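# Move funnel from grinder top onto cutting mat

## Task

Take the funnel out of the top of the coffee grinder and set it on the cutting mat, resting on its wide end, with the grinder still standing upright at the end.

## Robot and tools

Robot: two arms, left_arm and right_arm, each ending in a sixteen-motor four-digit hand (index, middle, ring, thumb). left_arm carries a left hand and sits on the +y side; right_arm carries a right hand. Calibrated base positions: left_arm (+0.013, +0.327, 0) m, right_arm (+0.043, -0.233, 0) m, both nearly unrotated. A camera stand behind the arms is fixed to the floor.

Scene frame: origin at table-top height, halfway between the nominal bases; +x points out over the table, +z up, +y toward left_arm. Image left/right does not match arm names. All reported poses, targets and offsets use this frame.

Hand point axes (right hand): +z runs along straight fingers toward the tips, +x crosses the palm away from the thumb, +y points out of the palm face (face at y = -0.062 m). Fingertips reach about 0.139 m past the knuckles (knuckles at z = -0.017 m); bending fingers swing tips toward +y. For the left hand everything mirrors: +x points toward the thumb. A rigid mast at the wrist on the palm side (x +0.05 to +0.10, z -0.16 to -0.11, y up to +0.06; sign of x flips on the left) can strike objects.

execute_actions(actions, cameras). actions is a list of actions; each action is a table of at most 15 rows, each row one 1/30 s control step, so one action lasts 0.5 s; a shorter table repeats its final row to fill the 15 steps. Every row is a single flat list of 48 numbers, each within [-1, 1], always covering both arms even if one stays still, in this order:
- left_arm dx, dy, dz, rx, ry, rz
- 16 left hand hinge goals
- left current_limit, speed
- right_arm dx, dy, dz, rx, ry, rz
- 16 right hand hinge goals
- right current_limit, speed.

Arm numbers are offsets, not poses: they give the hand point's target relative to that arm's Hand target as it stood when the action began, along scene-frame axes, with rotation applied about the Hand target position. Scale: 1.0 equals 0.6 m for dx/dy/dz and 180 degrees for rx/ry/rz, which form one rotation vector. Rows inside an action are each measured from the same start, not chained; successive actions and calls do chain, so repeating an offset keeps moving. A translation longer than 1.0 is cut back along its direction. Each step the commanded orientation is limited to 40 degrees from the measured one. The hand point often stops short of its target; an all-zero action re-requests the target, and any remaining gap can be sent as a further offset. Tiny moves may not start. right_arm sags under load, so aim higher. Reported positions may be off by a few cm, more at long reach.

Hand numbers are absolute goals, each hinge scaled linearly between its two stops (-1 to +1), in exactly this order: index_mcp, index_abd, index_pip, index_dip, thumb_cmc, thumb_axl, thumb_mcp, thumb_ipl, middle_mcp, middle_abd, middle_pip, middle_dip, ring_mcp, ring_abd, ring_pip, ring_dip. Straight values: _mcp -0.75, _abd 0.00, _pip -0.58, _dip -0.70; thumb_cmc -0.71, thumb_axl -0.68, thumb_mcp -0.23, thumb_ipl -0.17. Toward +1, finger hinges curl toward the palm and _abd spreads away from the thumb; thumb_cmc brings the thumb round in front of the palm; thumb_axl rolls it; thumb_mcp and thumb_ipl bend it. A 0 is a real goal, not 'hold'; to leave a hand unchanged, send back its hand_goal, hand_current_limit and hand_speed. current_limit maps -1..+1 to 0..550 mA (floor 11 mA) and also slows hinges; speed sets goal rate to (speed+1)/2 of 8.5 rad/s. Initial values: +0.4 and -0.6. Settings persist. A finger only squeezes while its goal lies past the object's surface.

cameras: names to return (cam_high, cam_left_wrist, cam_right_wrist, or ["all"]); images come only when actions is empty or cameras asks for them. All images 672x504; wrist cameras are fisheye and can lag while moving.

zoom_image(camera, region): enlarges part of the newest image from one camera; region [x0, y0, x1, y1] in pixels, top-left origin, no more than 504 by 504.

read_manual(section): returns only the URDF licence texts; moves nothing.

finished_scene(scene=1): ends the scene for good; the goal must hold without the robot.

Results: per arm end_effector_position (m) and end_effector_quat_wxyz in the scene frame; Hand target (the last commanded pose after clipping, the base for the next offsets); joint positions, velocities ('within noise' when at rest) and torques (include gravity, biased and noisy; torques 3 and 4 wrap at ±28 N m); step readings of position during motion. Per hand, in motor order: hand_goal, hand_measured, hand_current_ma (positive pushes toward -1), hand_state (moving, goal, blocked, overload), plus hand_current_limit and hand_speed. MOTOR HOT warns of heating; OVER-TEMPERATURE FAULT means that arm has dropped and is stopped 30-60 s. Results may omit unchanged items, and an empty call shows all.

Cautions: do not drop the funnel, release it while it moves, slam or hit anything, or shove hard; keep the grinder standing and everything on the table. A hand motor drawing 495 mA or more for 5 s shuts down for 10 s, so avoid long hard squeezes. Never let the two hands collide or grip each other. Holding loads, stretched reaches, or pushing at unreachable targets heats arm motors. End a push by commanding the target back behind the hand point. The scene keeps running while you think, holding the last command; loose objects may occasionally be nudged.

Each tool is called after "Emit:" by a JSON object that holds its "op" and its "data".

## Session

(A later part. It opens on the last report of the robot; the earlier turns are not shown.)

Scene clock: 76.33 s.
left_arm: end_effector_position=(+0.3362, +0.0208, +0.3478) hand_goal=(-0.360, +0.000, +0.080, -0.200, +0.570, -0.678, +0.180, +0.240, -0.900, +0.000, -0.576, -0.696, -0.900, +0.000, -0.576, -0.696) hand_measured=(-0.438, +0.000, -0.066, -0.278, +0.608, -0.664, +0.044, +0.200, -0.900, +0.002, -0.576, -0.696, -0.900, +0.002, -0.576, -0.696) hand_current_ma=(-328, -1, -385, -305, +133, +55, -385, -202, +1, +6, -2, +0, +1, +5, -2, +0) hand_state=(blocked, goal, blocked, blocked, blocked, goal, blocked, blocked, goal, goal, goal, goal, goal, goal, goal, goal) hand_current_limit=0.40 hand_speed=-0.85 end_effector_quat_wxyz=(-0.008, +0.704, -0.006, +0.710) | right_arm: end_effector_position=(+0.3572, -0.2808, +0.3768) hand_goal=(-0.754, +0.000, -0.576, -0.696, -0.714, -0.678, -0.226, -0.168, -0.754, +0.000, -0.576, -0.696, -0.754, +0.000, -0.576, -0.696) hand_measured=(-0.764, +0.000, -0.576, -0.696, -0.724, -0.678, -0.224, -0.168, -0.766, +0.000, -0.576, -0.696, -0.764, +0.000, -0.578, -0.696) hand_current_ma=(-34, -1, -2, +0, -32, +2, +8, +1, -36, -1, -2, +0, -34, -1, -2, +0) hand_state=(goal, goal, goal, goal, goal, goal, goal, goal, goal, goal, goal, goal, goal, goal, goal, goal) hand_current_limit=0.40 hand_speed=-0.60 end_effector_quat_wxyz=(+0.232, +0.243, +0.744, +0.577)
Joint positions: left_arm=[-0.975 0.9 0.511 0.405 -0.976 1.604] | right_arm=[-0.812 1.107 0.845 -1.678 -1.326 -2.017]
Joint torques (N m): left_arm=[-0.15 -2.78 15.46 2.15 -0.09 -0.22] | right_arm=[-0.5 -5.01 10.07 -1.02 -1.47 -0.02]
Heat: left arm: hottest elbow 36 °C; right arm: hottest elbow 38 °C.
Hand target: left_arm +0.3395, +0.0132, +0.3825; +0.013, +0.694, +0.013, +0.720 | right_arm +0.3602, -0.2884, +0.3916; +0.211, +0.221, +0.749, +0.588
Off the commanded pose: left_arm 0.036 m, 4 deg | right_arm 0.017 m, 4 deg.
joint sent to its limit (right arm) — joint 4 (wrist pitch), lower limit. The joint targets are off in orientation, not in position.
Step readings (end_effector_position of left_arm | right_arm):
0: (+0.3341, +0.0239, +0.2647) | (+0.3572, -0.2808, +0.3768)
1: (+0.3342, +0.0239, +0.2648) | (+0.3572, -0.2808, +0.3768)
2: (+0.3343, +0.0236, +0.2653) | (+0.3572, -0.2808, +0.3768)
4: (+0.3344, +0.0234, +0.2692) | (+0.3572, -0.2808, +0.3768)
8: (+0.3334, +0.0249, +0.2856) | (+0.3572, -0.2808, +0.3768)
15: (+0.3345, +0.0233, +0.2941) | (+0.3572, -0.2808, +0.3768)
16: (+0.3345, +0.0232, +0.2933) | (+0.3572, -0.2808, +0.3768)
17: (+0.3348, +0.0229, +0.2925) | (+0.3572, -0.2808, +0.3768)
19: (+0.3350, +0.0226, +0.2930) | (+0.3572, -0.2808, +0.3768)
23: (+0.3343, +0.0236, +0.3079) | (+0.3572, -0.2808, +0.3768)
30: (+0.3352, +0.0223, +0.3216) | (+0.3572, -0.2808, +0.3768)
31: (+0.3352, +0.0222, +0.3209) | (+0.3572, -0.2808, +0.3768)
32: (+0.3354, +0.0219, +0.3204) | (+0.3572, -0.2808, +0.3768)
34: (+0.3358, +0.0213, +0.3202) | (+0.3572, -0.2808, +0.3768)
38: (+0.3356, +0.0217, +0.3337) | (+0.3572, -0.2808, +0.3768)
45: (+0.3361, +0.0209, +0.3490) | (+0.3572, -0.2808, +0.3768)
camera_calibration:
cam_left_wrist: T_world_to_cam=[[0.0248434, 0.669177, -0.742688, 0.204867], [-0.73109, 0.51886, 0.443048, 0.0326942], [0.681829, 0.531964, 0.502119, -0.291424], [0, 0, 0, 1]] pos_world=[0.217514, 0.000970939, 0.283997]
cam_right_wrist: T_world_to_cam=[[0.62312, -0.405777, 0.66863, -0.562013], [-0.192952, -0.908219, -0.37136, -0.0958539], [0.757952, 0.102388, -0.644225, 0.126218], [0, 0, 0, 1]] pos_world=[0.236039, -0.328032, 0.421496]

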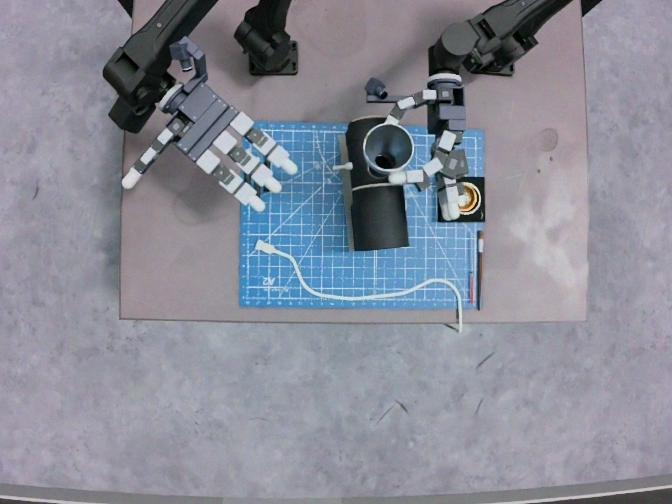

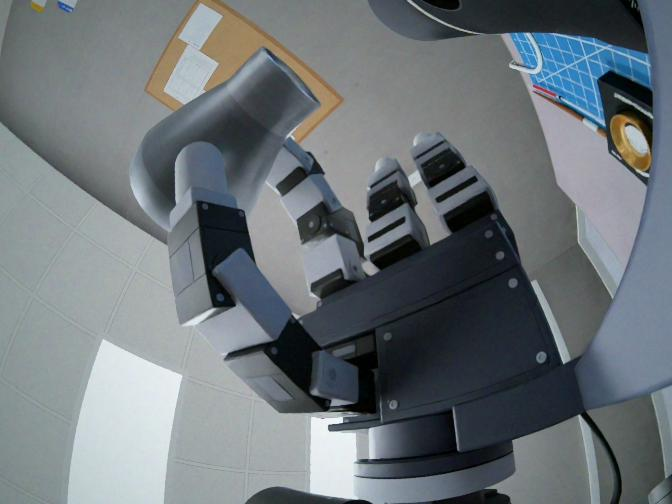

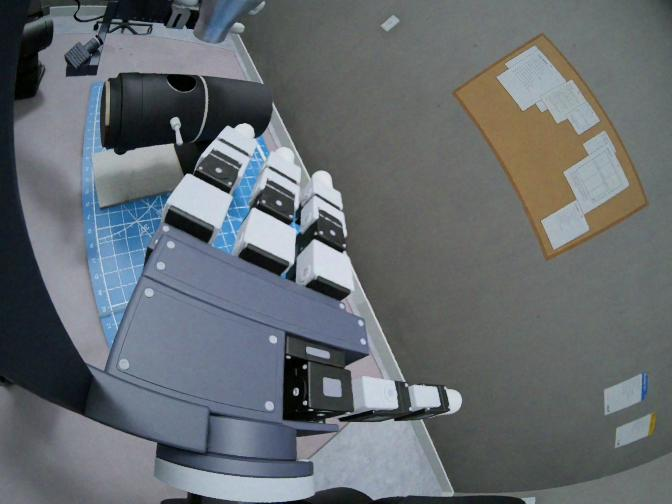

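Emit:
{"op": "zoom_image", "data": {"camera": "cam_left_wrist", "region": [490, 0, 672, 220]}}

Emit:
{"op": "zoom_image", "data": {"camera": "cam_left_wrist", "region": [100, 20, 360, 300]}}

Scaled by 2.291 from the camera's 672x504 image, which has a finer 960x720 frame.

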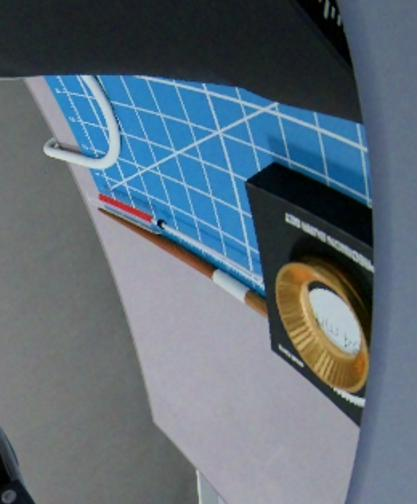

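Scaled by 1.800 from the camera's 672x504 image, which has a finer 960x720 frame.

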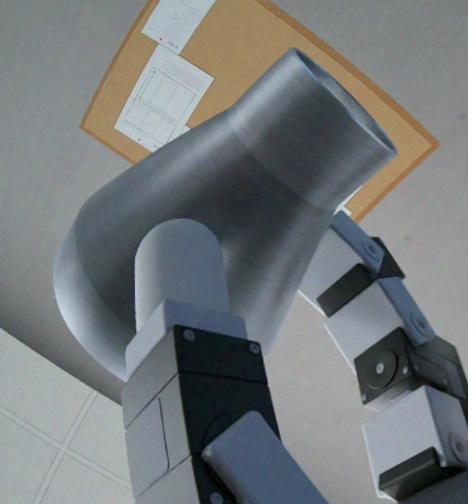

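Emit:
{"op": "execute_actions", "data": {"actions": [[[0,0.05,0.02,-0.1,0,0,-0.36,0,0.08,-0.2,0.571,-0.678,0.18,0.24,-0.9,0,-0.576,-0.696,-0.9,0,-0.576,-0.696,0.4,-0.85,0,0,0,0,0,0,-0.754,0,-0.576,-0.696,-0.714,-0.678,-0.226,-0.168,-0.754,0,-0.576,-0.696,-0.754,0,-0.576,-0.696,0.4,-0.6]],[[0.02,0.06,0,-0.15,0,0,-0.36,0,0.08,-0.2,0.571,-0.678,0.18,0.24,-0.9,0,-0.576,-0.696,-0.9,0,-0.576,-0.696,0.4,-0.85,0,0,0,0,0,0,-0.754,0,-0.576,-0.696,-0.714,-0.678,-0.226,-0.168,-0.754,0,-0.576,-0.696,-0.754,0,-0.576,-0.696,0.4,-0.6]],[[0.03,0.06,0,-0.15,0,0,-0.36,0,0.08,-0.2,0.571,-0.678,0.18,0.24,-0.9,0,-0.576,-0.696,-0.9,0,-0.576,-0.696,0.4,-0.85,0,0,0,0,0,0,-0.754,0,-0.576,-0.696,-0.714,-0.678,-0.226,-0.168,-0.754,0,-0.576,-0.696,-0.754,0,-0.576,-0.696,0.4,-0.6]]], "cameras": ["cam_high","cam_left_wrist"]}}

Scene clock: 83.57 s.
left_arm: end_effector_position=(+0.3693, +0.1167, +0.3717) hand_goal=(-0.360, +0.000, +0.080, -0.200, +0.570, -0.678, +0.180, +0.240, -0.900, +0.000, -0.576, -0.696, -0.900, +0.000, -0.576, -0.696) hand_measured=(-0.442, -0.002, -0.066, -0.276, +0.608, -0.662, +0.044, +0.206, -0.906, +0.002, -0.576, -0.696, -0.906, +0.002, -0.576, -0.696) hand_current_ma=(-346, -3, -385, -296, +135, +56, -385, -162, -17, +6, -2, +0, -19, +5, -2, +0) hand_state=(blocked, goal, blocked, blocked, blocked, goal, blocked, blocked, goal, goal, goal, goal, goal, goal, goal, goal) hand_current_limit=0.40 hand_speed=-0.85 end_effector_quat_wxyz=(+0.401, +0.568, +0.425, +0.579) | right_arm: end_effector_position=(+0.3572, -0.2808, +0.3768) hand_goal=(-0.754, +0.000, -0.576, -0.696, -0.714, -0.678, -0.226, -0.168, -0.754, +0.000, -0.576, -0.696, -0.754, +0.000, -0.576, -0.696) hand_measured=(-0.764, +0.000, -0.576, -0.696, -0.724, -0.678, -0.224, -0.168, -0.766, +0.000, -0.576, -0.696, -0.764, +0.000, -0.578, -0.696) hand_current_ma=(-34, -1, -2, +0, -32, +2, +8, +1, -36, -1, -2, +0, -34, -1, -2, +0) hand_state=(goal, goal, goal, goal, goal, goal, goal, goal, goal, goal, goal, goal, goal, goal, goal, goal) hand_current_limit=0.40 hand_speed=-0.60 end_effector_quat_wxyz=(+0.232, +0.243, +0.744, +0.577)
Joint positions: left_arm=[-0.858 1.018 0.46 0.546 -0.893 0.313] | right_arm=[-0.812 1.107 0.845 -1.678 -1.326 -2.017]
Joint torques (N m): left_arm=[-0.21 -4.84 12.64 1.96 -0.17 -0.06] | right_arm=[-0.09 -5.07 9.95 -1.1 -1.45 -0.03]
Heat: left arm: hottest elbow 36 °C; right arm: hottest elbow 38 °C.
Hand target: left_arm +0.3695, +0.1153, +0.3943; +0.418, +0.554, +0.434, +0.575 | right_arm +0.3602, -0.2884, +0.3916; +0.211, +0.221, +0.749, +0.588
Off the commanded pose: left_arm 0.023 m, 3 deg | right_arm 0.017 m, 4 deg.
joint sent to its limit (right arm) — joint 4 (wrist pitch), lower limit. The joint targets are off in orientation, not in position.
Step readings (end_effector_position of left_arm | right_arm):
0: (+0.3362, +0.0208, +0.3478) | (+0.3572, -0.2808, +0.3768)
1: (+0.3362, +0.0209, +0.3480) | (+0.3572, -0.2808, +0.3768)
2: (+0.3361, +0.0209, +0.3493) | (+0.3572, -0.2808, +0.3768)
4: (+0.3363, +0.0220, +0.3548) | (+0.3572, -0.2808, +0.3768)
8: (+0.3391, +0.0308, +0.3691) | (+0.3572, -0.2808, +0.3768)
15: (+0.3397, +0.0383, +0.3796) | (+0.3572, -0.2808, +0.3768)
16: (+0.3396, +0.0388, +0.3803) | (+0.3572, -0.2808, +0.3768)
17: (+0.3398, +0.0407, +0.3816) | (+0.3572, -0.2808, +0.3768)
19: (+0.3404, +0.0483, +0.3849) | (+0.3572, -0.2808, +0.3768)
23: (+0.3473, +0.0663, +0.3803) | (+0.3572, -0.2808, +0.3768)
30: (+0.3524, +0.0753, +0.3780) | (+0.3572, -0.2808, +0.3768)
31: (+0.3523, +0.0762, +0.3786) | (+0.3572, -0.2808, +0.3768)
32: (+0.3524, +0.0779, +0.3803) | (+0.3572, -0.2808, +0.3768)
34: (+0.3550, +0.0840, +0.3836) | (+0.3572, -0.2808, +0.3768)
38: (+0.3649, +0.0979, +0.3784) | (+0.3572, -0.2808, +0.3768)
45: (+0.3685, +0.1112, +0.3745) | (+0.3572, -0.2808, +0.3768)
camera_calibration:
cam_left_wrist: T_world_to_cam=[[0.031769, -0.509185, -0.86007, 0.336148], [-0.749353, 0.557298, -0.357615, 0.296497], [0.661408, 0.655857, -0.363855, -0.0620333], [0, 0, 0, 1]] pos_world=[0.252531, 0.0466095, 0.372572]
Images, in order (width x height): cam_high 672x504, cam_left_wrist 672x504.

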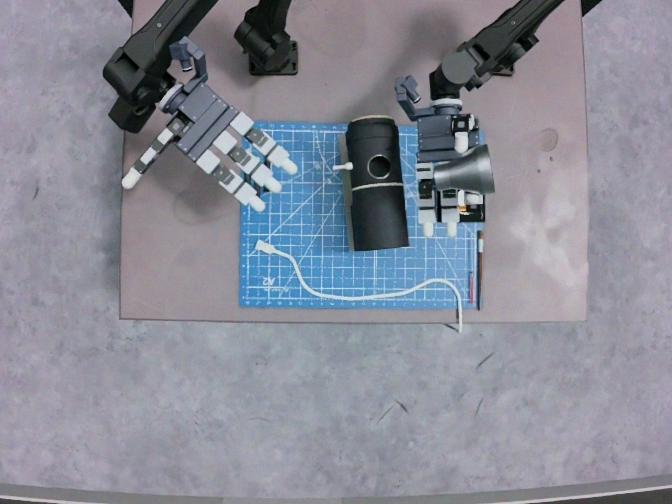

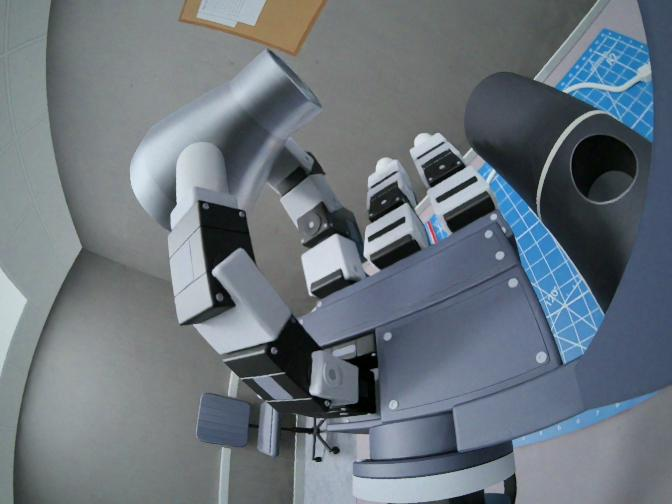

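Emit:
{"op": "execute_actions", "data": {"actions": [[[0.06,0.05,0,-0.15,0,0,-0.36,0,0.08,-0.2,0.571,-0.678,0.18,0.24,-0.9,0,-0.576,-0.696,-0.9,0,-0.576,-0.696,0.4,-0.85,0,0,0,0,0,0,-0.754,0,-0.576,-0.696,-0.714,-0.678,-0.226,-0.168,-0.754,0,-0.576,-0.696,-0.754,0,-0.576,-0.696,0.4,-0.6]],[[0.06,0.05,0,-0.15,0,0,-0.36,0,0.08,-0.2,0.571,-0.678,0.18,0.24,-0.9,0,-0.576,-0.696,-0.9,0,-0.576,-0.696,0.4,-0.85,0,0,0,0,0,0,-0.754,0,-0.576,-0.696,-0.714,-0.678,-0.226,-0.168,-0.754,0,-0.576,-0.696,-0.754,0,-0.576,-0.696,0.4,-0.6]],[[0.06,0.03,0,-0.15,0,0,-0.36,0,0.08,-0.2,0.571,-0.678,0.18,0.24,-0.9,0,-0.576,-0.696,-0.9,0,-0.576,-0.696,0.4,-0.85,0,0,0,0,0,0,-0.754,0,-0.576,-0.696,-0.714,-0.678,-0.226,-0.168,-0.754,0,-0.576,-0.696,-0.754,0,-0.576,-0.696,0.4,-0.6]],[[0.06,0.0,0,-0.15,0,0,-0.36,0,0.08,-0.2,0.571,-0.678,0.18,0.24,-0.9,0,-0.576,-0.696,-0.9,0,-0.576,-0.696,0.4,-0.85,0,0,0,0,0,0,-0.754,0,-0.576,-0.696,-0.714,-0.678,-0.226,-0.168,-0.754,0,-0.576,-0.696,-0.754,0,-0.576,-0.696,0.4,-0.6]]], "cameras": ["cam_high","cam_left_wrist"]}}

Scene clock: 87.67 s.
left_arm: end_effector_position=(+0.5053, +0.1942, +0.3572) hand_goal=(-0.360, +0.000, +0.080, -0.200, +0.570, -0.678, +0.180, +0.240, -0.900, +0.000, -0.576, -0.696, -0.900, +0.000, -0.576, -0.696) hand_measured=(-0.448, -0.010, -0.066, -0.274, +0.570, -0.680, +0.044, +0.208, -0.902, -0.002, -0.576, -0.696, -0.902, -0.002, -0.576, -0.696) hand_current_ma=(-375, -26, -385, -289, -1, -3, -385, -150, -6, -3, -2, +0, -7, -3, -2, +0) hand_state=(blocked, goal, blocked, blocked, goal, goal, blocked, blocked, goal, goal, goal, goal, goal, goal, goal, goal) hand_current_limit=0.40 hand_speed=-0.85 end_effector_quat_wxyz=(+0.678, +0.003, +0.735, +0.000) | right_arm: end_effector_position=(+0.3572, -0.2808, +0.3768) hand_goal=(-0.754, +0.000, -0.576, -0.696, -0.714, -0.678, -0.226, -0.168, -0.754, +0.000, -0.576, -0.696, -0.754, +0.000, -0.576, -0.696) hand_measured=(-0.764, +0.000, -0.576, -0.696, -0.724, -0.678, -0.224, -0.168, -0.766, +0.000, -0.576, -0.696, -0.764, +0.000, -0.578, -0.696) hand_current_ma=(-34, -1, -2, +0, -32, +2, +8, +1, -36, -1, -2, +0, -34, -1, -2, +0) hand_state=(goal, goal, goal, goal, goal, goal, goal, goal, goal, goal, goal, goal, goal, goal, goal, goal) hand_current_limit=0.40 hand_speed=-0.60 end_effector_quat_wxyz=(+0.232, +0.243, +0.744, +0.577)
Joint positions: left_arm=[-0.595 1.198 0.914 0.187 -0.587 -1.622] | right_arm=[-0.812 1.107 0.845 -1.678 -1.326 -2.017]
Joint torques (N m): left_arm=[1.08 -8.06 16.64 1.98 0.01 0.2] | right_arm=[-0.26 -4.95 9.94 -1.07 -1.46 -0.01]
Heat: left arm: hottest elbow 36 °C; right arm: hottest elbow 38 °C.
Hand target: left_arm +0.5136, +0.1933, +0.3943; +0.694, -0.013, +0.720, -0.013 | right_arm +0.3602, -0.2884, +0.3916; +0.211, +0.221, +0.749, +0.588
Off the commanded pose: left_arm 0.038 m, 3 deg | right_arm 0.017 m, 4 deg.
joint sent to its limit (right arm) — joint 4 (wrist pitch), lower limit. The joint targets are off in orientation, not in position.
Step readings (end_effector_position of left_arm | right_arm):
0: (+0.3693, +0.1167, +0.3717) | (+0.3572, -0.2808, +0.3768)
1: (+0.3693, +0.1170, +0.3717) | (+0.3572, -0.2808, +0.3768)
2: (+0.3699, +0.1179, +0.3711) | (+0.3572, -0.2808, +0.3768)
4: (+0.3755, +0.1219, +0.3688) | (+0.3572, -0.2808, +0.3768)
8: (+0.3928, +0.1320, +0.3594) | (+0.3572, -0.2808, +0.3768)
15: (+0.3996, +0.1437, +0.3627) | (+0.3572, -0.2808, +0.3768)
16: (+0.4002, +0.1442, +0.3639) | (+0.3572, -0.2808, +0.3768)
17: (+0.4017, +0.1457, +0.3649) | (+0.3572, -0.2808, +0.3768)
19: (+0.4090, +0.1500, +0.3666) | (+0.3572, -0.2808, +0.3768)
23: (+0.4261, +0.1627, +0.3691) | (+0.3572, -0.2808, +0.3768)
30: (+0.4353, +0.1736, +0.3675) | (+0.3572, -0.2808, +0.3768)
31: (+0.4360, +0.1736, +0.3666) | (+0.3572, -0.2808, +0.3768)
32: (+0.4375, +0.1744, +0.3659) | (+0.3572, -0.2808, +0.3768)
34: (+0.4449, +0.1763, +0.3652) | (+0.3572, -0.2808, +0.3768)
38: (+0.4613, +0.1843, +0.3722) | (+0.3572, -0.2808, +0.3768)
45: (+0.4711, +0.1926, +0.3691) | (+0.3572, -0.2808, +0.3768)
46: (+0.4716, +0.1922, +0.3673) | (+0.3572, -0.2808, +0.3768)
47: (+0.4732, +0.1919, +0.3654) | (+0.3572, -0.2808, +0.3768)
49: (+0.4808, +0.1912, +0.3632) | (+0.3572, -0.2808, +0.3768)
53: (+0.4973, +0.1890, +0.3706) | (+0.3572, -0.2808, +0.3768)
60: (+0.5060, +0.1945, +0.3707) | (+0.3572, -0.2808, +0.3768)
camera_calibration:
cam_left_wrist: T_world_to_cam=[[0.0782188, -0.656313, 0.750423, -0.211313], [-0.761258, -0.525353, -0.38012, 0.5743], [0.643715, -0.541533, -0.540716, 0.0965299], [0, 0, 0, 1]] pos_world=[0.391581, 0.215297, 0.429072]
Images, in order (width x height): cam_high 672x504, cam_left_wrist 672x504.

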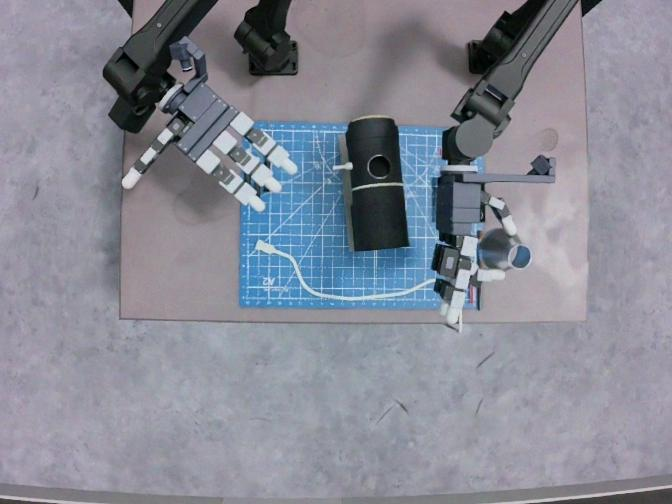

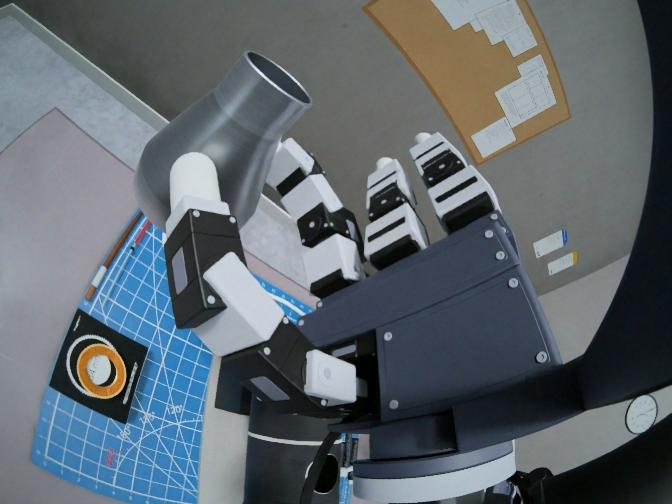

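Emit:
{"op": "execute_actions", "data": {"actions": [[[0.02,0,0,-0.1,-0.02,0,-0.36,0,0.08,-0.2,0.571,-0.678,0.18,0.24,-0.9,0,-0.576,-0.696,-0.9,0,-0.576,-0.696,0.4,-0.85,0,0,0,0,0,0,-0.754,0,-0.576,-0.696,-0.714,-0.678,-0.226,-0.168,-0.754,0,-0.576,-0.696,-0.754,0,-0.576,-0.696,0.4,-0.6]]], "cameras": ["all"]}}

Scene clock: 90.23 s.
left_arm: end_effector_position=(+0.5166, +0.1947, +0.3498) hand_goal=(-0.360, +0.000, +0.080, -0.200, +0.570, -0.678, +0.180, +0.240, -0.900, +0.000, -0.576, -0.696, -0.900, +0.000, -0.576, -0.696) hand_measured=(-0.448, -0.010, -0.066, -0.274, +0.570, -0.680, +0.044, +0.208, -0.900, -0.002, -0.576, -0.696, -0.900, -0.002, -0.576, -0.696) hand_current_ma=(-375, -26, -385, -289, -1, -3, -385, -150, +1, -3, -2, +0, +1, -3, -2, +0) hand_state=(blocked, goal, blocked, blocked, goal, goal, blocked, blocked, goal, goal, goal, goal, goal, goal, goal, goal) hand_current_limit=0.40 hand_speed=-0.85 end_effector_quat_wxyz=(+0.681, -0.105, +0.717, -0.107) | right_arm: end_effector_position=(+0.3572, -0.2808, +0.3768) hand_goal=(-0.754, +0.000, -0.576, -0.696, -0.714, -0.678, -0.226, -0.168, -0.754, +0.000, -0.576, -0.696, -0.754, +0.000, -0.576, -0.696) hand_measured=(-0.764, +0.000, -0.576, -0.696, -0.724, -0.678, -0.224, -0.168, -0.766, +0.000, -0.576, -0.696, -0.764, +0.000, -0.578, -0.696) hand_current_ma=(-34, -1, -2, +0, -32, +2, +8, +1, -36, -1, -2, +0, -34, -1, -2, +0) hand_state=(goal, goal, goal, goal, goal, goal, goal, goal, goal, goal, goal, goal, goal, goal, goal, goal) hand_current_limit=0.40 hand_speed=-0.60 end_effector_quat_wxyz=(+0.232, +0.243, +0.744, +0.577)
Joint positions: left_arm=[-0.553 1.198 0.939 0.201 -0.542 -1.903] | right_arm=[-0.812 1.107 0.845 -1.678 -1.326 -2.017]
Joint torques (N m): left_arm=[1.03 -8.29 16.54 3.06 -0.04 0.12] | right_arm=[-0.03 -5.54 10.06 -1.17 -1.45 -0.02]
Heat: left arm: hottest elbow 37 °C; right arm: hottest elbow 38 °C.
Hand target: left_arm +0.5255, +0.1933, +0.3944; +0.705, -0.121, +0.687, -0.126 | right_arm +0.3602, -0.2884, +0.3916; +0.211, +0.221, +0.749, +0.588
Off the commanded pose: left_arm 0.045 m, 5 deg | right_arm 0.017 m, 4 deg.
joint sent to its limit (right arm) — joint 4 (wrist pitch), lower limit. The joint targets are off in orientation, not in position.
Step readings (end_effector_position of left_arm | right_arm):
0: (+0.5053, +0.1942, +0.3571) | (+0.3572, -0.2808, +0.3768)
1: (+0.5054, +0.1939, +0.3571) | (+0.3572, -0.2808, +0.3768)
2: (+0.5063, +0.1931, +0.3562) | (+0.3572, -0.2808, +0.3768)
4: (+0.5094, +0.1933, +0.3543) | (+0.3572, -0.2808, +0.3768)
8: (+0.5139, +0.1934, +0.3538) | (+0.3572, -0.2808, +0.3768)
15: (+0.5167, +0.1960, +0.3522) | (+0.3572, -0.2808, +0.3768)
camera_calibration:
cam_left_wrist: T_world_to_cam=[[0.0623048, -0.400285, 0.91427, -0.305293], [-0.744102, -0.629131, -0.224737, 0.537273], [0.665154, -0.666308, -0.337051, 0.0275806], [0, 0, 0, 1]] pos_world=[0.400462, 0.234188, 0.409161]
cam_right_wrist: T_world_to_cam=[[0.62312, -0.405777, 0.66863, -0.562013], [-0.192952, -0.908219, -0.37136, -0.0958539], [0.757952, 0.102388, -0.644225, 0.126218], [0, 0, 0, 1]] pos_world=[0.236039, -0.328032, 0.421496]

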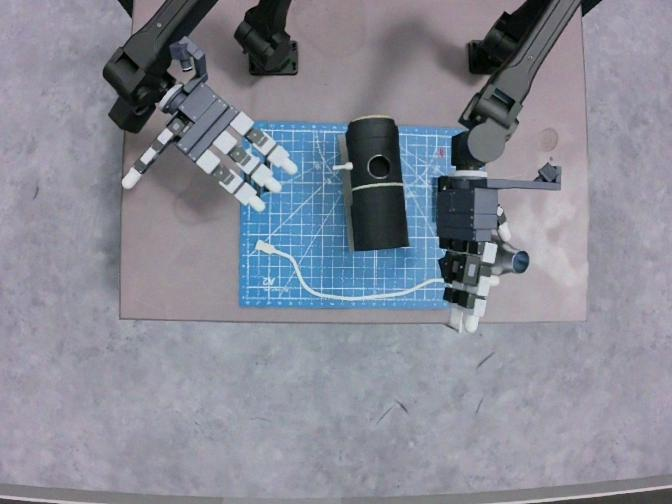

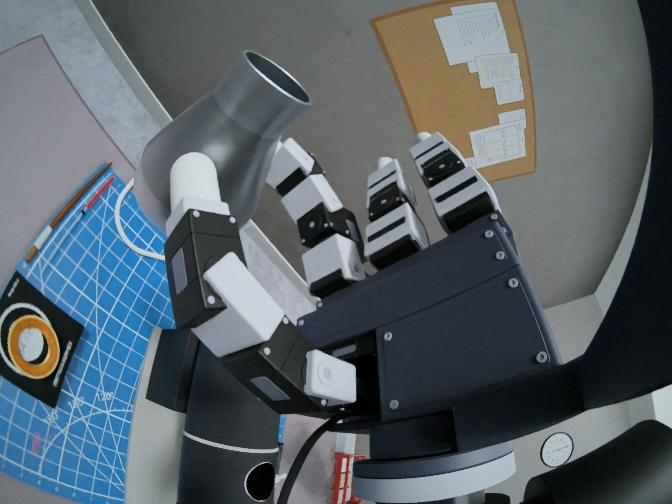

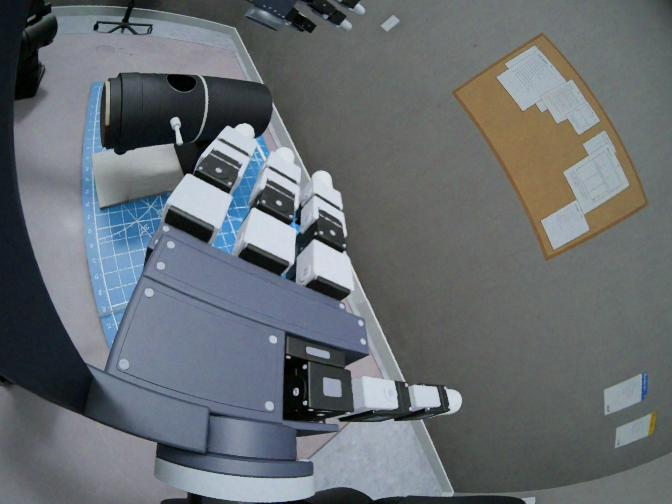

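Emit:
{"op": "zoom_image", "data": {"camera": "cam_high", "region": [340, 110, 592, 350]}}

Emit:
{"op": "zoom_image", "data": {"camera": "cam_left_wrist", "region": [0, 30, 400, 430]}}

Scaled by 2.000 from the camera's 672x504 image, which has a finer 960x720 frame.

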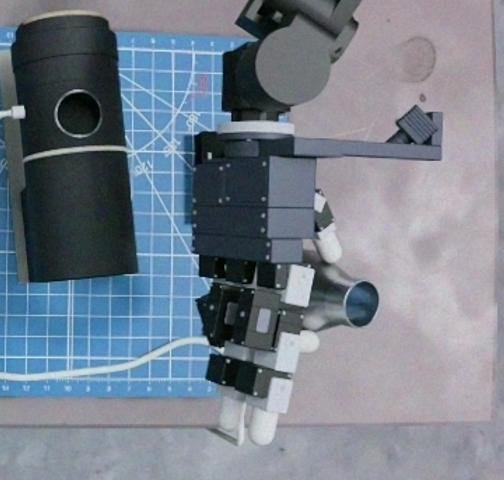

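Scaled by 1.260 from the camera's 672x504 image, which has a finer 960x720 frame.

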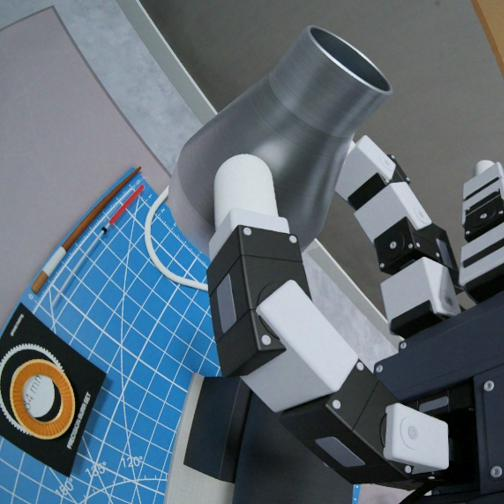

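Emit:
{"op": "execute_actions", "data": {"actions": [[[0.025,0.014,-0.033,0,0,0,-0.36,0,0.08,-0.2,0.571,-0.678,0.18,0.24,-0.9,0,-0.576,-0.696,-0.9,0,-0.576,-0.696,0.4,-0.85,0,0,0,0,0,0,-0.754,0,-0.576,-0.696,-0.714,-0.678,-0.226,-0.168,-0.754,0,-0.576,-0.696,-0.754,0,-0.576,-0.696,0.4,-0.6]],[[0,0,-0.06,0,0,0,-0.36,0,0.08,-0.2,0.571,-0.678,0.18,0.24,-0.9,0,-0.576,-0.696,-0.9,0,-0.576,-0.696,0.4,-0.85,0,0,0,0,0,0,-0.754,0,-0.576,-0.696,-0.714,-0.678,-0.226,-0.168,-0.754,0,-0.576,-0.696,-0.754,0,-0.576,-0.696,0.4,-0.6]],[[0,0,-0.06,0,0,0,-0.36,0,0.08,-0.2,0.571,-0.678,0.18,0.24,-0.9,0,-0.576,-0.696,-0.9,0,-0.576,-0.696,0.4,-0.85,0,0,0,0,0,0,-0.754,0,-0.576,-0.696,-0.714,-0.678,-0.226,-0.168,-0.754,0,-0.576,-0.696,-0.754,0,-0.576,-0.696,0.4,-0.6]],[[0,0,-0.06,0,0,0,-0.36,0,0.08,-0.2,0.571,-0.678,0.18,0.24,-0.9,0,-0.576,-0.696,-0.9,0,-0.576,-0.696,0.4,-0.85,0,0,0,0,0,0,-0.754,0,-0.576,-0.696,-0.714,-0.678,-0.226,-0.168,-0.754,0,-0.576,-0.696,-0.754,0,-0.576,-0.696,0.4,-0.6]]], "cameras": ["cam_high","cam_left_wrist"]}}

Scene clock: 107.93 s.
left_arm: end_effector_position=(+0.5376, +0.2000, +0.2564) hand_goal=(-0.360, +0.000, +0.080, -0.200, +0.570, -0.678, +0.180, +0.240, -0.900, +0.000, -0.576, -0.696, -0.900, +0.000, -0.576, -0.696) hand_measured=(-0.448, -0.010, -0.066, -0.274, +0.570, -0.680, +0.044, +0.208, -0.898, -0.002, -0.576, -0.696, -0.898, -0.002, -0.576, -0.696) hand_current_ma=(-375, -26, -385, -289, -1, -3, -385, -150, +2, -3, -2, +0, +3, -3, -2, +0) hand_state=(blocked, goal, blocked, blocked, goal, goal, blocked, blocked, goal, goal, goal, goal, goal, goal, goal, goal) hand_current_limit=0.40 hand_speed=-0.85 end_effector_quat_wxyz=(+0.695, -0.116, +0.700, -0.120) | right_arm: end_effector_position=(+0.3572, -0.2808, +0.3768) hand_goal=(-0.754, +0.000, -0.576, -0.696, -0.714, -0.678, -0.226, -0.168, -0.754, +0.000, -0.576, -0.696, -0.754, +0.000, -0.576, -0.696) hand_measured=(-0.764, +0.000, -0.576, -0.696, -0.724, -0.678, -0.224, -0.168, -0.766, +0.000, -0.576, -0.696, -0.764, +0.000, -0.578, -0.696) hand_current_ma=(-34, -1, -2, +0, -32, +2, +8, +1, -36, -1, -2, +0, -34, -1, -2, +0) hand_state=(goal, goal, goal, goal, goal, goal, goal, goal, goal, goal, goal, goal, goal, goal, goal, goal) hand_current_limit=0.40 hand_speed=-0.60 end_effector_quat_wxyz=(+0.232, +0.243, +0.744, +0.577)
Joint positions: left_arm=[-0.515 1.359 0.785 0.567 -0.507 -1.909] | right_arm=[-0.812 1.107 0.845 -1.678 -1.326 -2.017]
Joint torques (N m): left_arm=[0.67 -9.35 10.07 3.6 0.07 0.15] | right_arm=[-0.38 -4.89 9.92 -1.09 -1.46 0]
Heat: left arm: hottest elbow 40 °C; right arm: hottest elbow 39 °C.
Hand target: left_arm +0.5405, +0.2016, +0.2665; +0.705, -0.121, +0.687, -0.126 | right_arm +0.3602, -0.2884, +0.3916; +0.211, +0.221, +0.749, +0.588
Off the commanded pose: left_arm 0.011 m, 2 deg | right_arm 0.017 m, 4 deg.
joint sent to its limit (right arm) — joint 4 (wrist pitch), lower limit. The joint targets are off in orientation, not in position.
Step readings (end_effector_position of left_arm | right_arm):
0: (+0.5166, +0.1947, +0.3498) | (+0.3572, -0.2808, +0.3768)
1: (+0.5166, +0.1947, +0.3498) | (+0.3572, -0.2808, +0.3768)
2: (+0.5173, +0.1947, +0.3501) | (+0.3572, -0.2808, +0.3768)
4: (+0.5204, +0.1966, +0.3511) | (+0.3572, -0.2808, +0.3768)
8: (+0.5261, +0.2007, +0.3510) | (+0.3572, -0.2808, +0.3768)
15: (+0.5304, +0.2045, +0.3456) | (+0.3572, -0.2808, +0.3768)
16: (+0.5305, +0.2044, +0.3457) | (+0.3572, -0.2808, +0.3768)
17: (+0.5313, +0.2040, +0.3466) | (+0.3572, -0.2808, +0.3768)
19: (+0.5339, +0.2024, +0.3487) | (+0.3572, -0.2808, +0.3768)
23: (+0.5366, +0.2007, +0.3455) | (+0.3572, -0.2808, +0.3768)
30: (+0.5374, +0.2002, +0.3308) | (+0.3572, -0.2808, +0.3768)
31: (+0.5375, +0.2002, +0.3304) | (+0.3572, -0.2808, +0.3768)
32: (+0.5375, +0.2002, +0.3292) | (+0.3572, -0.2808, +0.3768)
34: (+0.5370, +0.2004, +0.3261) | (+0.3572, -0.2808, +0.3768)
38: (+0.5358, +0.2011, +0.3082) | (+0.3572, -0.2808, +0.3768)
45: (+0.5375, +0.2001, +0.2910) | (+0.3572, -0.2808, +0.3768)
46: (+0.5376, +0.2001, +0.2912) | (+0.3572, -0.2808, +0.3768)
47: (+0.5376, +0.2000, +0.2915) | (+0.3572, -0.2808, +0.3768)
49: (+0.5373, +0.2001, +0.2907) | (+0.3572, -0.2808, +0.3768)
53: (+0.5364, +0.2007, +0.2746) | (+0.3572, -0.2808, +0.3768)
60: (+0.5372, +0.2002, +0.2547) | (+0.3572, -0.2808, +0.3768)
camera_calibration:
cam_left_wrist: T_world_to_cam=[[0.0233269, -0.369502, 0.928937, -0.208008], [-0.731721, -0.639452, -0.235979, 0.533513], [0.681205, -0.674218, -0.285289, -0.0347557], [0, 0, 0, 1]] pos_world=[0.418911, 0.240863, 0.309209]
Images, in order (width x height): cam_high 672x504, cam_left_wrist 672x504.

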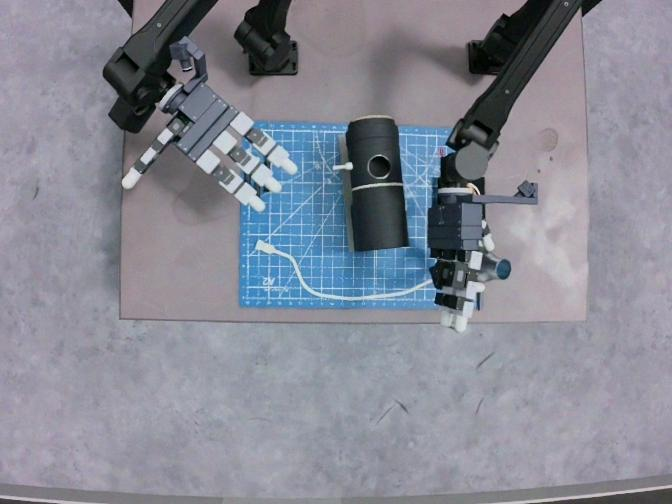

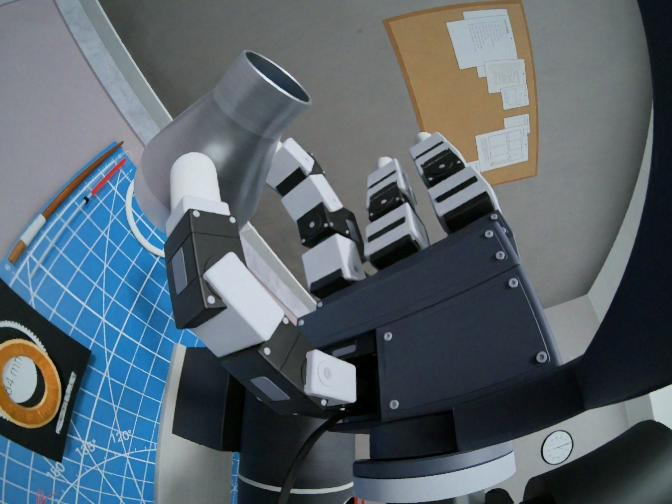

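Emit:
{"op": "execute_actions", "data": {"actions": [[[-0.005,0.008,-0.06,0,0,0,-0.36,0,0.08,-0.2,0.571,-0.678,0.18,0.24,-0.9,0,-0.576,-0.696,-0.9,0,-0.576,-0.696,0.4,-0.85,0,0,0,0,0,0,-0.754,0,-0.576,-0.696,-0.714,-0.678,-0.226,-0.168,-0.754,0,-0.576,-0.696,-0.754,0,-0.576,-0.696,0.4,-0.6]],[[0,0,-0.06,0,0,0,-0.36,0,0.08,-0.2,0.571,-0.678,0.18,0.24,-0.9,0,-0.576,-0.696,-0.9,0,-0.576,-0.696,0.4,-0.85,0,0,0,0,0,0,-0.754,0,-0.576,-0.696,-0.714,-0.678,-0.226,-0.168,-0.754,0,-0.576,-0.696,-0.754,0,-0.576,-0.696,0.4,-0.6]],[[0,0,-0.06,0,0,0,-0.36,0,0.08,-0.2,0.571,-0.678,0.18,0.24,-0.9,0,-0.576,-0.696,-0.9,0,-0.576,-0.696,0.4,-0.85,0,0,0,0,0,0,-0.754,0,-0.576,-0.696,-0.714,-0.678,-0.226,-0.168,-0.754,0,-0.576,-0.696,-0.754,0,-0.576,-0.696,0.4,-0.6]]], "cameras": ["cam_high","cam_left_wrist"]}}

Emit:
{"op": "zoom_image", "data": {"camera": "cam_left_wrist", "region": [0, 30, 400, 430]}}

Emit:
{"op": "zoom_image", "data": {"camera": "cam_high", "region": [340, 110, 592, 350]}}

Scene clock: 111.10 s.
left_arm: end_effector_position=(+0.5335, +0.2035, +0.1492) hand_goal=(-0.360, +0.000, +0.080, -0.200, +0.570, -0.678, +0.180, +0.240, -0.900, +0.000, -0.576, -0.696, -0.900, +0.000, -0.576, -0.696) hand_measured=(-0.448, -0.010, -0.066, -0.274, +0.570, -0.680, +0.044, +0.208, -0.898, -0.002, -0.576, -0.696, -0.898, -0.002, -0.576, -0.696) hand_current_ma=(-375, -26, -385, -289, -2, -4, -385, -150, +2, -3, -2, +0, +3, -3, -2, +0) hand_state=(blocked, goal, blocked, blocked, goal, goal, blocked, blocked, goal, goal, goal, goal, goal, goal, goal, goal) hand_current_limit=0.40 hand_speed=-0.85 end_effector_quat_wxyz=(+0.695, -0.115, +0.700, -0.121) | right_arm: end_effector_position=(+0.3572, -0.2808, +0.3768) hand_goal=(-0.754, +0.000, -0.576, -0.696, -0.714, -0.678, -0.226, -0.168, -0.754, +0.000, -0.576, -0.696, -0.754, +0.000, -0.576, -0.696) hand_measured=(-0.764, +0.000, -0.576, -0.696, -0.724, -0.678, -0.224, -0.168, -0.766, +0.000, -0.576, -0.696, -0.764, +0.000, -0.578, -0.696) hand_current_ma=(-34, -1, -2, +0, -32, +2, +8, +1, -36, -1, -2, +0, -34, -1, -2, +0) hand_state=(goal, goal, goal, goal, goal, goal, goal, goal, goal, goal, goal, goal, goal, goal, goal, goal) hand_current_limit=0.40 hand_speed=-0.60 end_effector_quat_wxyz=(+0.232, +0.243, +0.744, +0.577)
Joint positions: left_arm=[-0.512 1.59 0.654 0.929 -0.501 -1.91] | right_arm=[-0.812 1.107 0.845 -1.678 -1.326 -2.017]
Joint torques (N m): left_arm=[0.91 -9.52 7.68 3.78 0.08 0.14] | right_arm=[-0.15 -5.01 9.95 -1.1 -1.46 -0.02]
Heat: left arm: hottest elbow 40 °C; right arm: hottest elbow 39 °C.
Hand target: left_arm +0.5376, +0.2064, +0.1586; +0.706, -0.121, +0.687, -0.126 | right_arm +0.3602, -0.2884, +0.3916; +0.211, +0.221, +0.749, +0.588
Off the commanded pose: left_arm 0.011 m, 2 deg | right_arm 0.017 m, 4 deg.
joint sent to its limit (right arm) — joint 4 (wrist pitch), lower limit. The joint targets are off in orientation, not in position.
Step readings (end_effector_position of left_arm | right_arm):
0: (+0.5376, +0.2000, +0.2564) | (+0.3572, -0.2808, +0.3768)
1: (+0.5377, +0.2000, +0.2566) | (+0.3572, -0.2808, +0.3768)
2: (+0.5373, +0.2000, +0.2561) | (+0.3572, -0.2808, +0.3768)
4: (+0.5364, +0.2005, +0.2537) | (+0.3572, -0.2808, +0.3768)
8: (+0.5337, +0.2032, +0.2369) | (+0.3572, -0.2808, +0.3768)
15: (+0.5336, +0.2035, +0.2200) | (+0.3572, -0.2808, +0.3768)
16: (+0.5337, +0.2034, +0.2205) | (+0.3572, -0.2808, +0.3768)
17: (+0.5339, +0.2033, +0.2209) | (+0.3572, -0.2808, +0.3768)
19: (+0.5345, +0.2030, +0.2201) | (+0.3572, -0.2808, +0.3768)
23: (+0.5343, +0.2031, +0.2026) | (+0.3572, -0.2808, +0.3768)
30: (+0.5332, +0.2037, +0.1829) | (+0.3572, -0.2808, +0.3768)
31: (+0.5334, +0.2036, +0.1835) | (+0.3572, -0.2808, +0.3768)
32: (+0.5338, +0.2034, +0.1845) | (+0.3572, -0.2808, +0.3768)
34: (+0.5349, +0.2028, +0.1841) | (+0.3572, -0.2808, +0.3768)
38: (+0.5352, +0.2025, +0.1670) | (+0.3572, -0.2808, +0.3768)
45: (+0.5330, +0.2037, +0.1473) | (+0.3572, -0.2808, +0.3768)
camera_calibration:
cam_left_wrist: T_world_to_cam=[[0.0220992, -0.368296, 0.929446, -0.106786], [-0.733348, -0.637834, -0.235307, 0.507919], [0.679494, -0.676407, -0.284185, -0.058958], [0, 0, 0, 1]] pos_world=[0.414903, 0.244759, 0.202014]
Images, in order (width x height): cam_high 672x504, cam_left_wrist 672x504.

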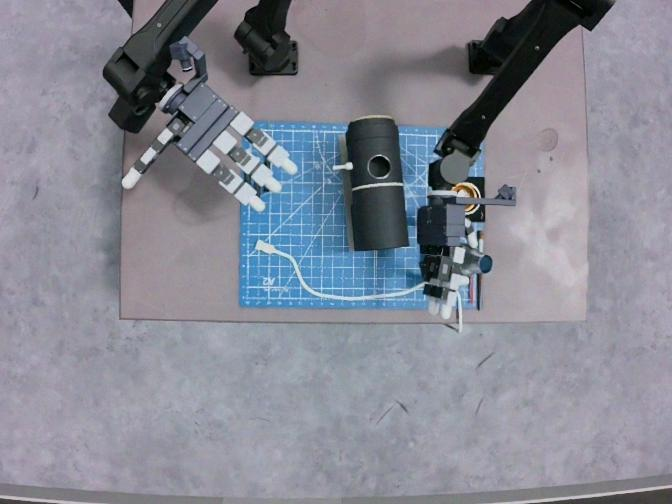

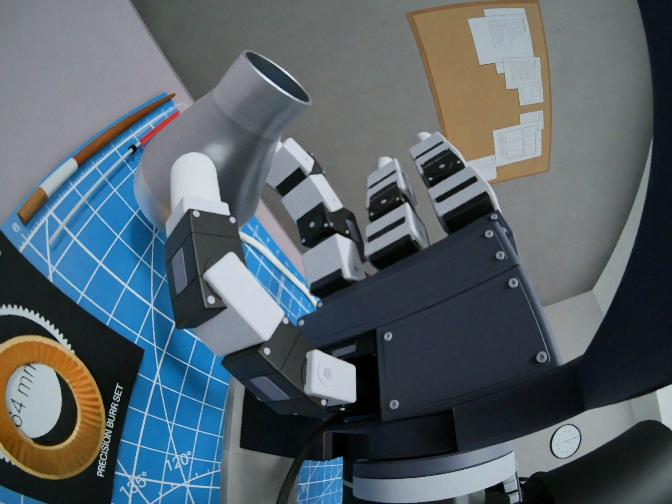

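Scaled by 1.260 from the camera's 672x504 image, which has a finer 960x720 frame.

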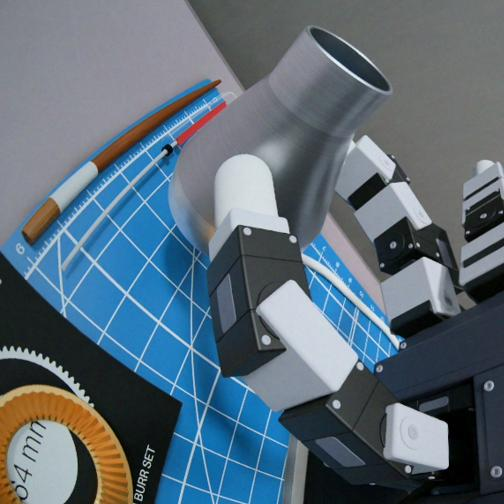

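Scaled by 2.000 from the camera's 672x504 image, which has a finer 960x720 frame.

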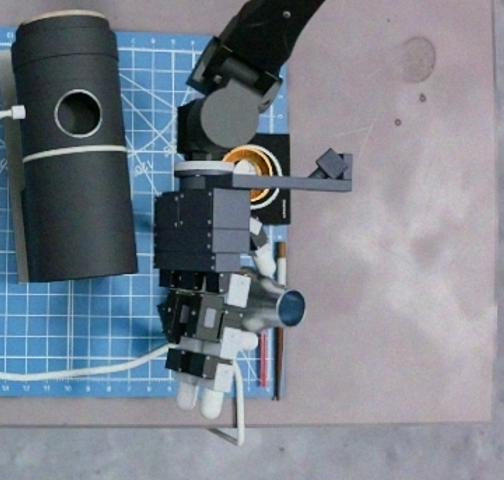

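Emit:
{"op": "execute_actions", "data": {"actions": [[[0,0,-0.05,0,0,0,-0.36,0,0.08,-0.2,0.571,-0.678,0.18,0.24,-0.9,0,-0.576,-0.696,-0.9,0,-0.576,-0.696,0.4,-0.85,0,0,0,0,0,0,-0.754,0,-0.576,-0.696,-0.714,-0.678,-0.226,-0.168,-0.754,0,-0.576,-0.696,-0.754,0,-0.576,-0.696,0.4,-0.6]],[[0,0,-0.04,0,0,0,-0.36,0,0.08,-0.2,0.571,-0.678,0.18,0.24,-0.9,0,-0.576,-0.696,-0.9,0,-0.576,-0.696,0.4,-0.85,0,0,0,0,0,0,-0.754,0,-0.576,-0.696,-0.714,-0.678,-0.226,-0.168,-0.754,0,-0.576,-0.696,-0.754,0,-0.576,-0.696,0.4,-0.6]]], "cameras": ["cam_high","cam_left_wrist"]}}

Emit:
{"op": "zoom_image", "data": {"camera": "cam_left_wrist", "region": [0, 30, 400, 430]}}

Emit:
{"op": "zoom_image", "data": {"camera": "cam_high", "region": [340, 140, 520, 340]}}

Scene clock: 116.93 s.
left_arm: end_effector_position=(+0.5349, +0.2027, +0.0994) hand_goal=(-0.360, +0.000, +0.080, -0.200, +0.570, -0.678, +0.180, +0.240, -0.900, +0.000, -0.576, -0.696, -0.900, +0.000, -0.576, -0.696) hand_measured=(-0.448, -0.010, -0.066, -0.274, +0.570, -0.680, +0.044, +0.208, -0.898, -0.002, -0.576, -0.696, -0.898, -0.002, -0.576, -0.696) hand_current_ma=(-375, -26, -385, -289, +0, -3, -385, -150, +2, -4, -2, +0, +3, -3, -2, +0) hand_state=(blocked, goal, blocked, blocked, goal, goal, blocked, blocked, goal, goal, goal, goal, goal, goal, goal, goal) hand_current_limit=0.40 hand_speed=-0.85 end_effector_quat_wxyz=(+0.697, -0.116, +0.697, -0.123) | right_arm: end_effector_position=(+0.3572, -0.2808, +0.3768) hand_goal=(-0.754, +0.000, -0.576, -0.696, -0.714, -0.678, -0.226, -0.168, -0.754, +0.000, -0.576, -0.696, -0.754, +0.000, -0.576, -0.696) hand_measured=(-0.764, +0.000, -0.576, -0.696, -0.724, -0.678, -0.224, -0.168, -0.766, +0.000, -0.576, -0.696, -0.764, +0.000, -0.578, -0.696) hand_current_ma=(-34, -1, -2, +0, -32, +2, +8, +1, -36, -1, -2, +0, -34, -1, -2, +0) hand_state=(goal, goal, goal, goal, goal, goal, goal, goal, goal, goal, goal, goal, goal, goal, goal, goal) hand_current_limit=0.40 hand_speed=-0.60 end_effector_quat_wxyz=(+0.232, +0.243, +0.744, +0.577)
Joint positions: left_arm=[-0.512 1.749 0.637 1.115 -0.501 -1.91] | right_arm=[-0.812 1.107 0.845 -1.678 -1.326 -2.017]
Joint torques (N m): left_arm=[0.73 -10.93 6.01 3.63 0.05 0.16] | right_arm=[-0.15 -5.25 10.09 -1.06 -1.45 0]
Heat: left arm: hottest elbow 39 °C; right arm: hottest elbow 39 °C.
Hand target: left_arm +0.5376, +0.2064, +0.1046; +0.706, -0.121, +0.687, -0.126 | right_arm +0.3602, -0.2884, +0.3916; +0.211, +0.221, +0.749, +0.588
Off the commanded pose: left_arm 0.007 m, 2 deg | right_arm 0.017 m, 4 deg.
joint sent to its limit (right arm) — joint 4 (wrist pitch), lower limit. The joint targets are off in orientation, not in position.
Step readings (end_effector_position of left_arm | right_arm):
0: (+0.5335, +0.2035, +0.1492) | (+0.3572, -0.2808, +0.3768)
1: (+0.5335, +0.2034, +0.1494) | (+0.3572, -0.2808, +0.3768)
2: (+0.5337, +0.2033, +0.1493) | (+0.3572, -0.2808, +0.3768)
4: (+0.5350, +0.2026, +0.1485) | (+0.3572, -0.2808, +0.3768)
8: (+0.5359, +0.2021, +0.1342) | (+0.3572, -0.2808, +0.3768)
15: (+0.5336, +0.2034, +0.1196) | (+0.3572, -0.2808, +0.3768)
16: (+0.5337, +0.2034, +0.1201) | (+0.3572, -0.2808, +0.3768)
17: (+0.5341, +0.2031, +0.1211) | (+0.3572, -0.2808, +0.3768)
19: (+0.5351, +0.2025, +0.1208) | (+0.3572, -0.2808, +0.3768)
23: (+0.5360, +0.2021, +0.1086) | (+0.3572, -0.2808, +0.3768)
30: (+0.5347, +0.2028, +0.0985) | (+0.3572, -0.2808, +0.3768)
camera_calibration:
cam_left_wrist: T_world_to_cam=[[0.0142872, -0.363967, 0.931302, -0.0576094], [-0.731324, -0.63897, -0.2385, 0.496235], [0.681881, -0.677676, -0.275307, -0.0765202], [0, 0, 0, 1]] pos_world=[0.41591, 0.244256, 0.150937]
Images, in order (width x height): cam_high 672x504, cam_left_wrist 672x504.

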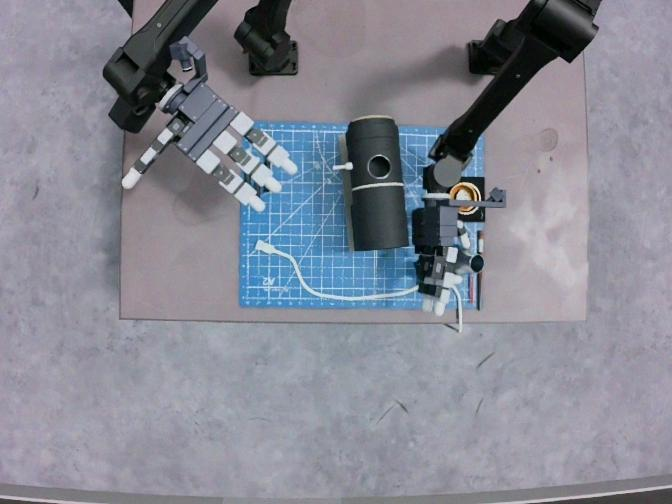

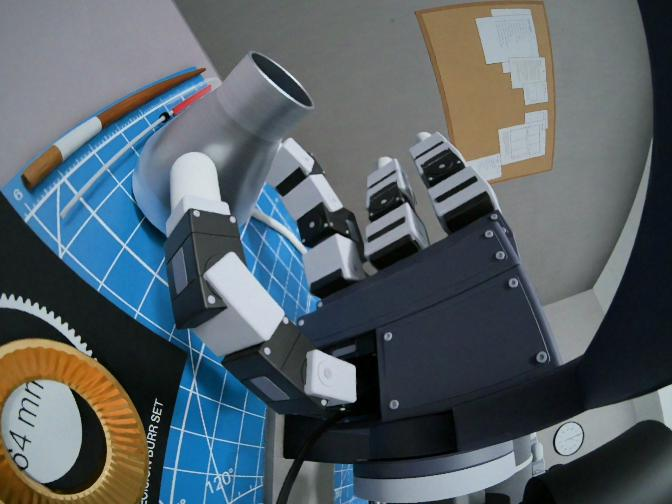

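Scaled by 1.260 from the camera's 672x504 image, which has a finer 960x720 frame.

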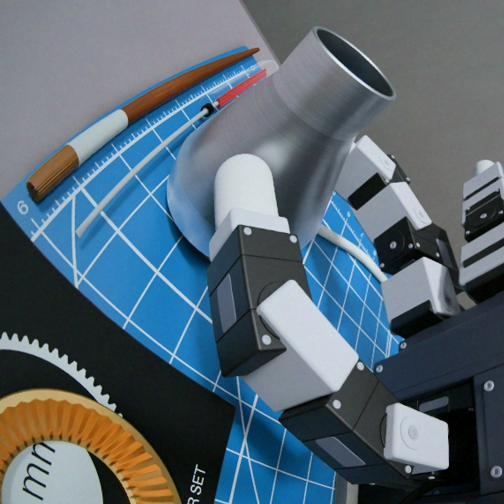

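Scaled by 2.520 from the camera's 672x504 image, which has a finer 960x720 frame.

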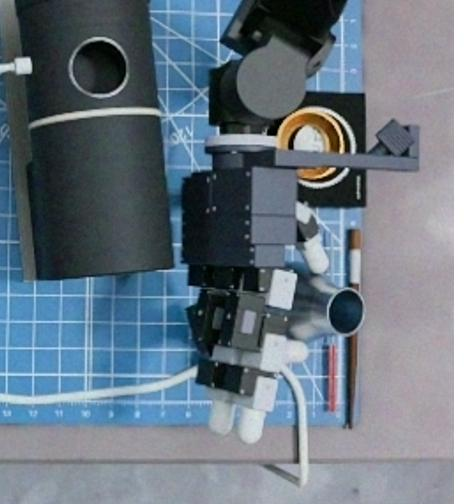

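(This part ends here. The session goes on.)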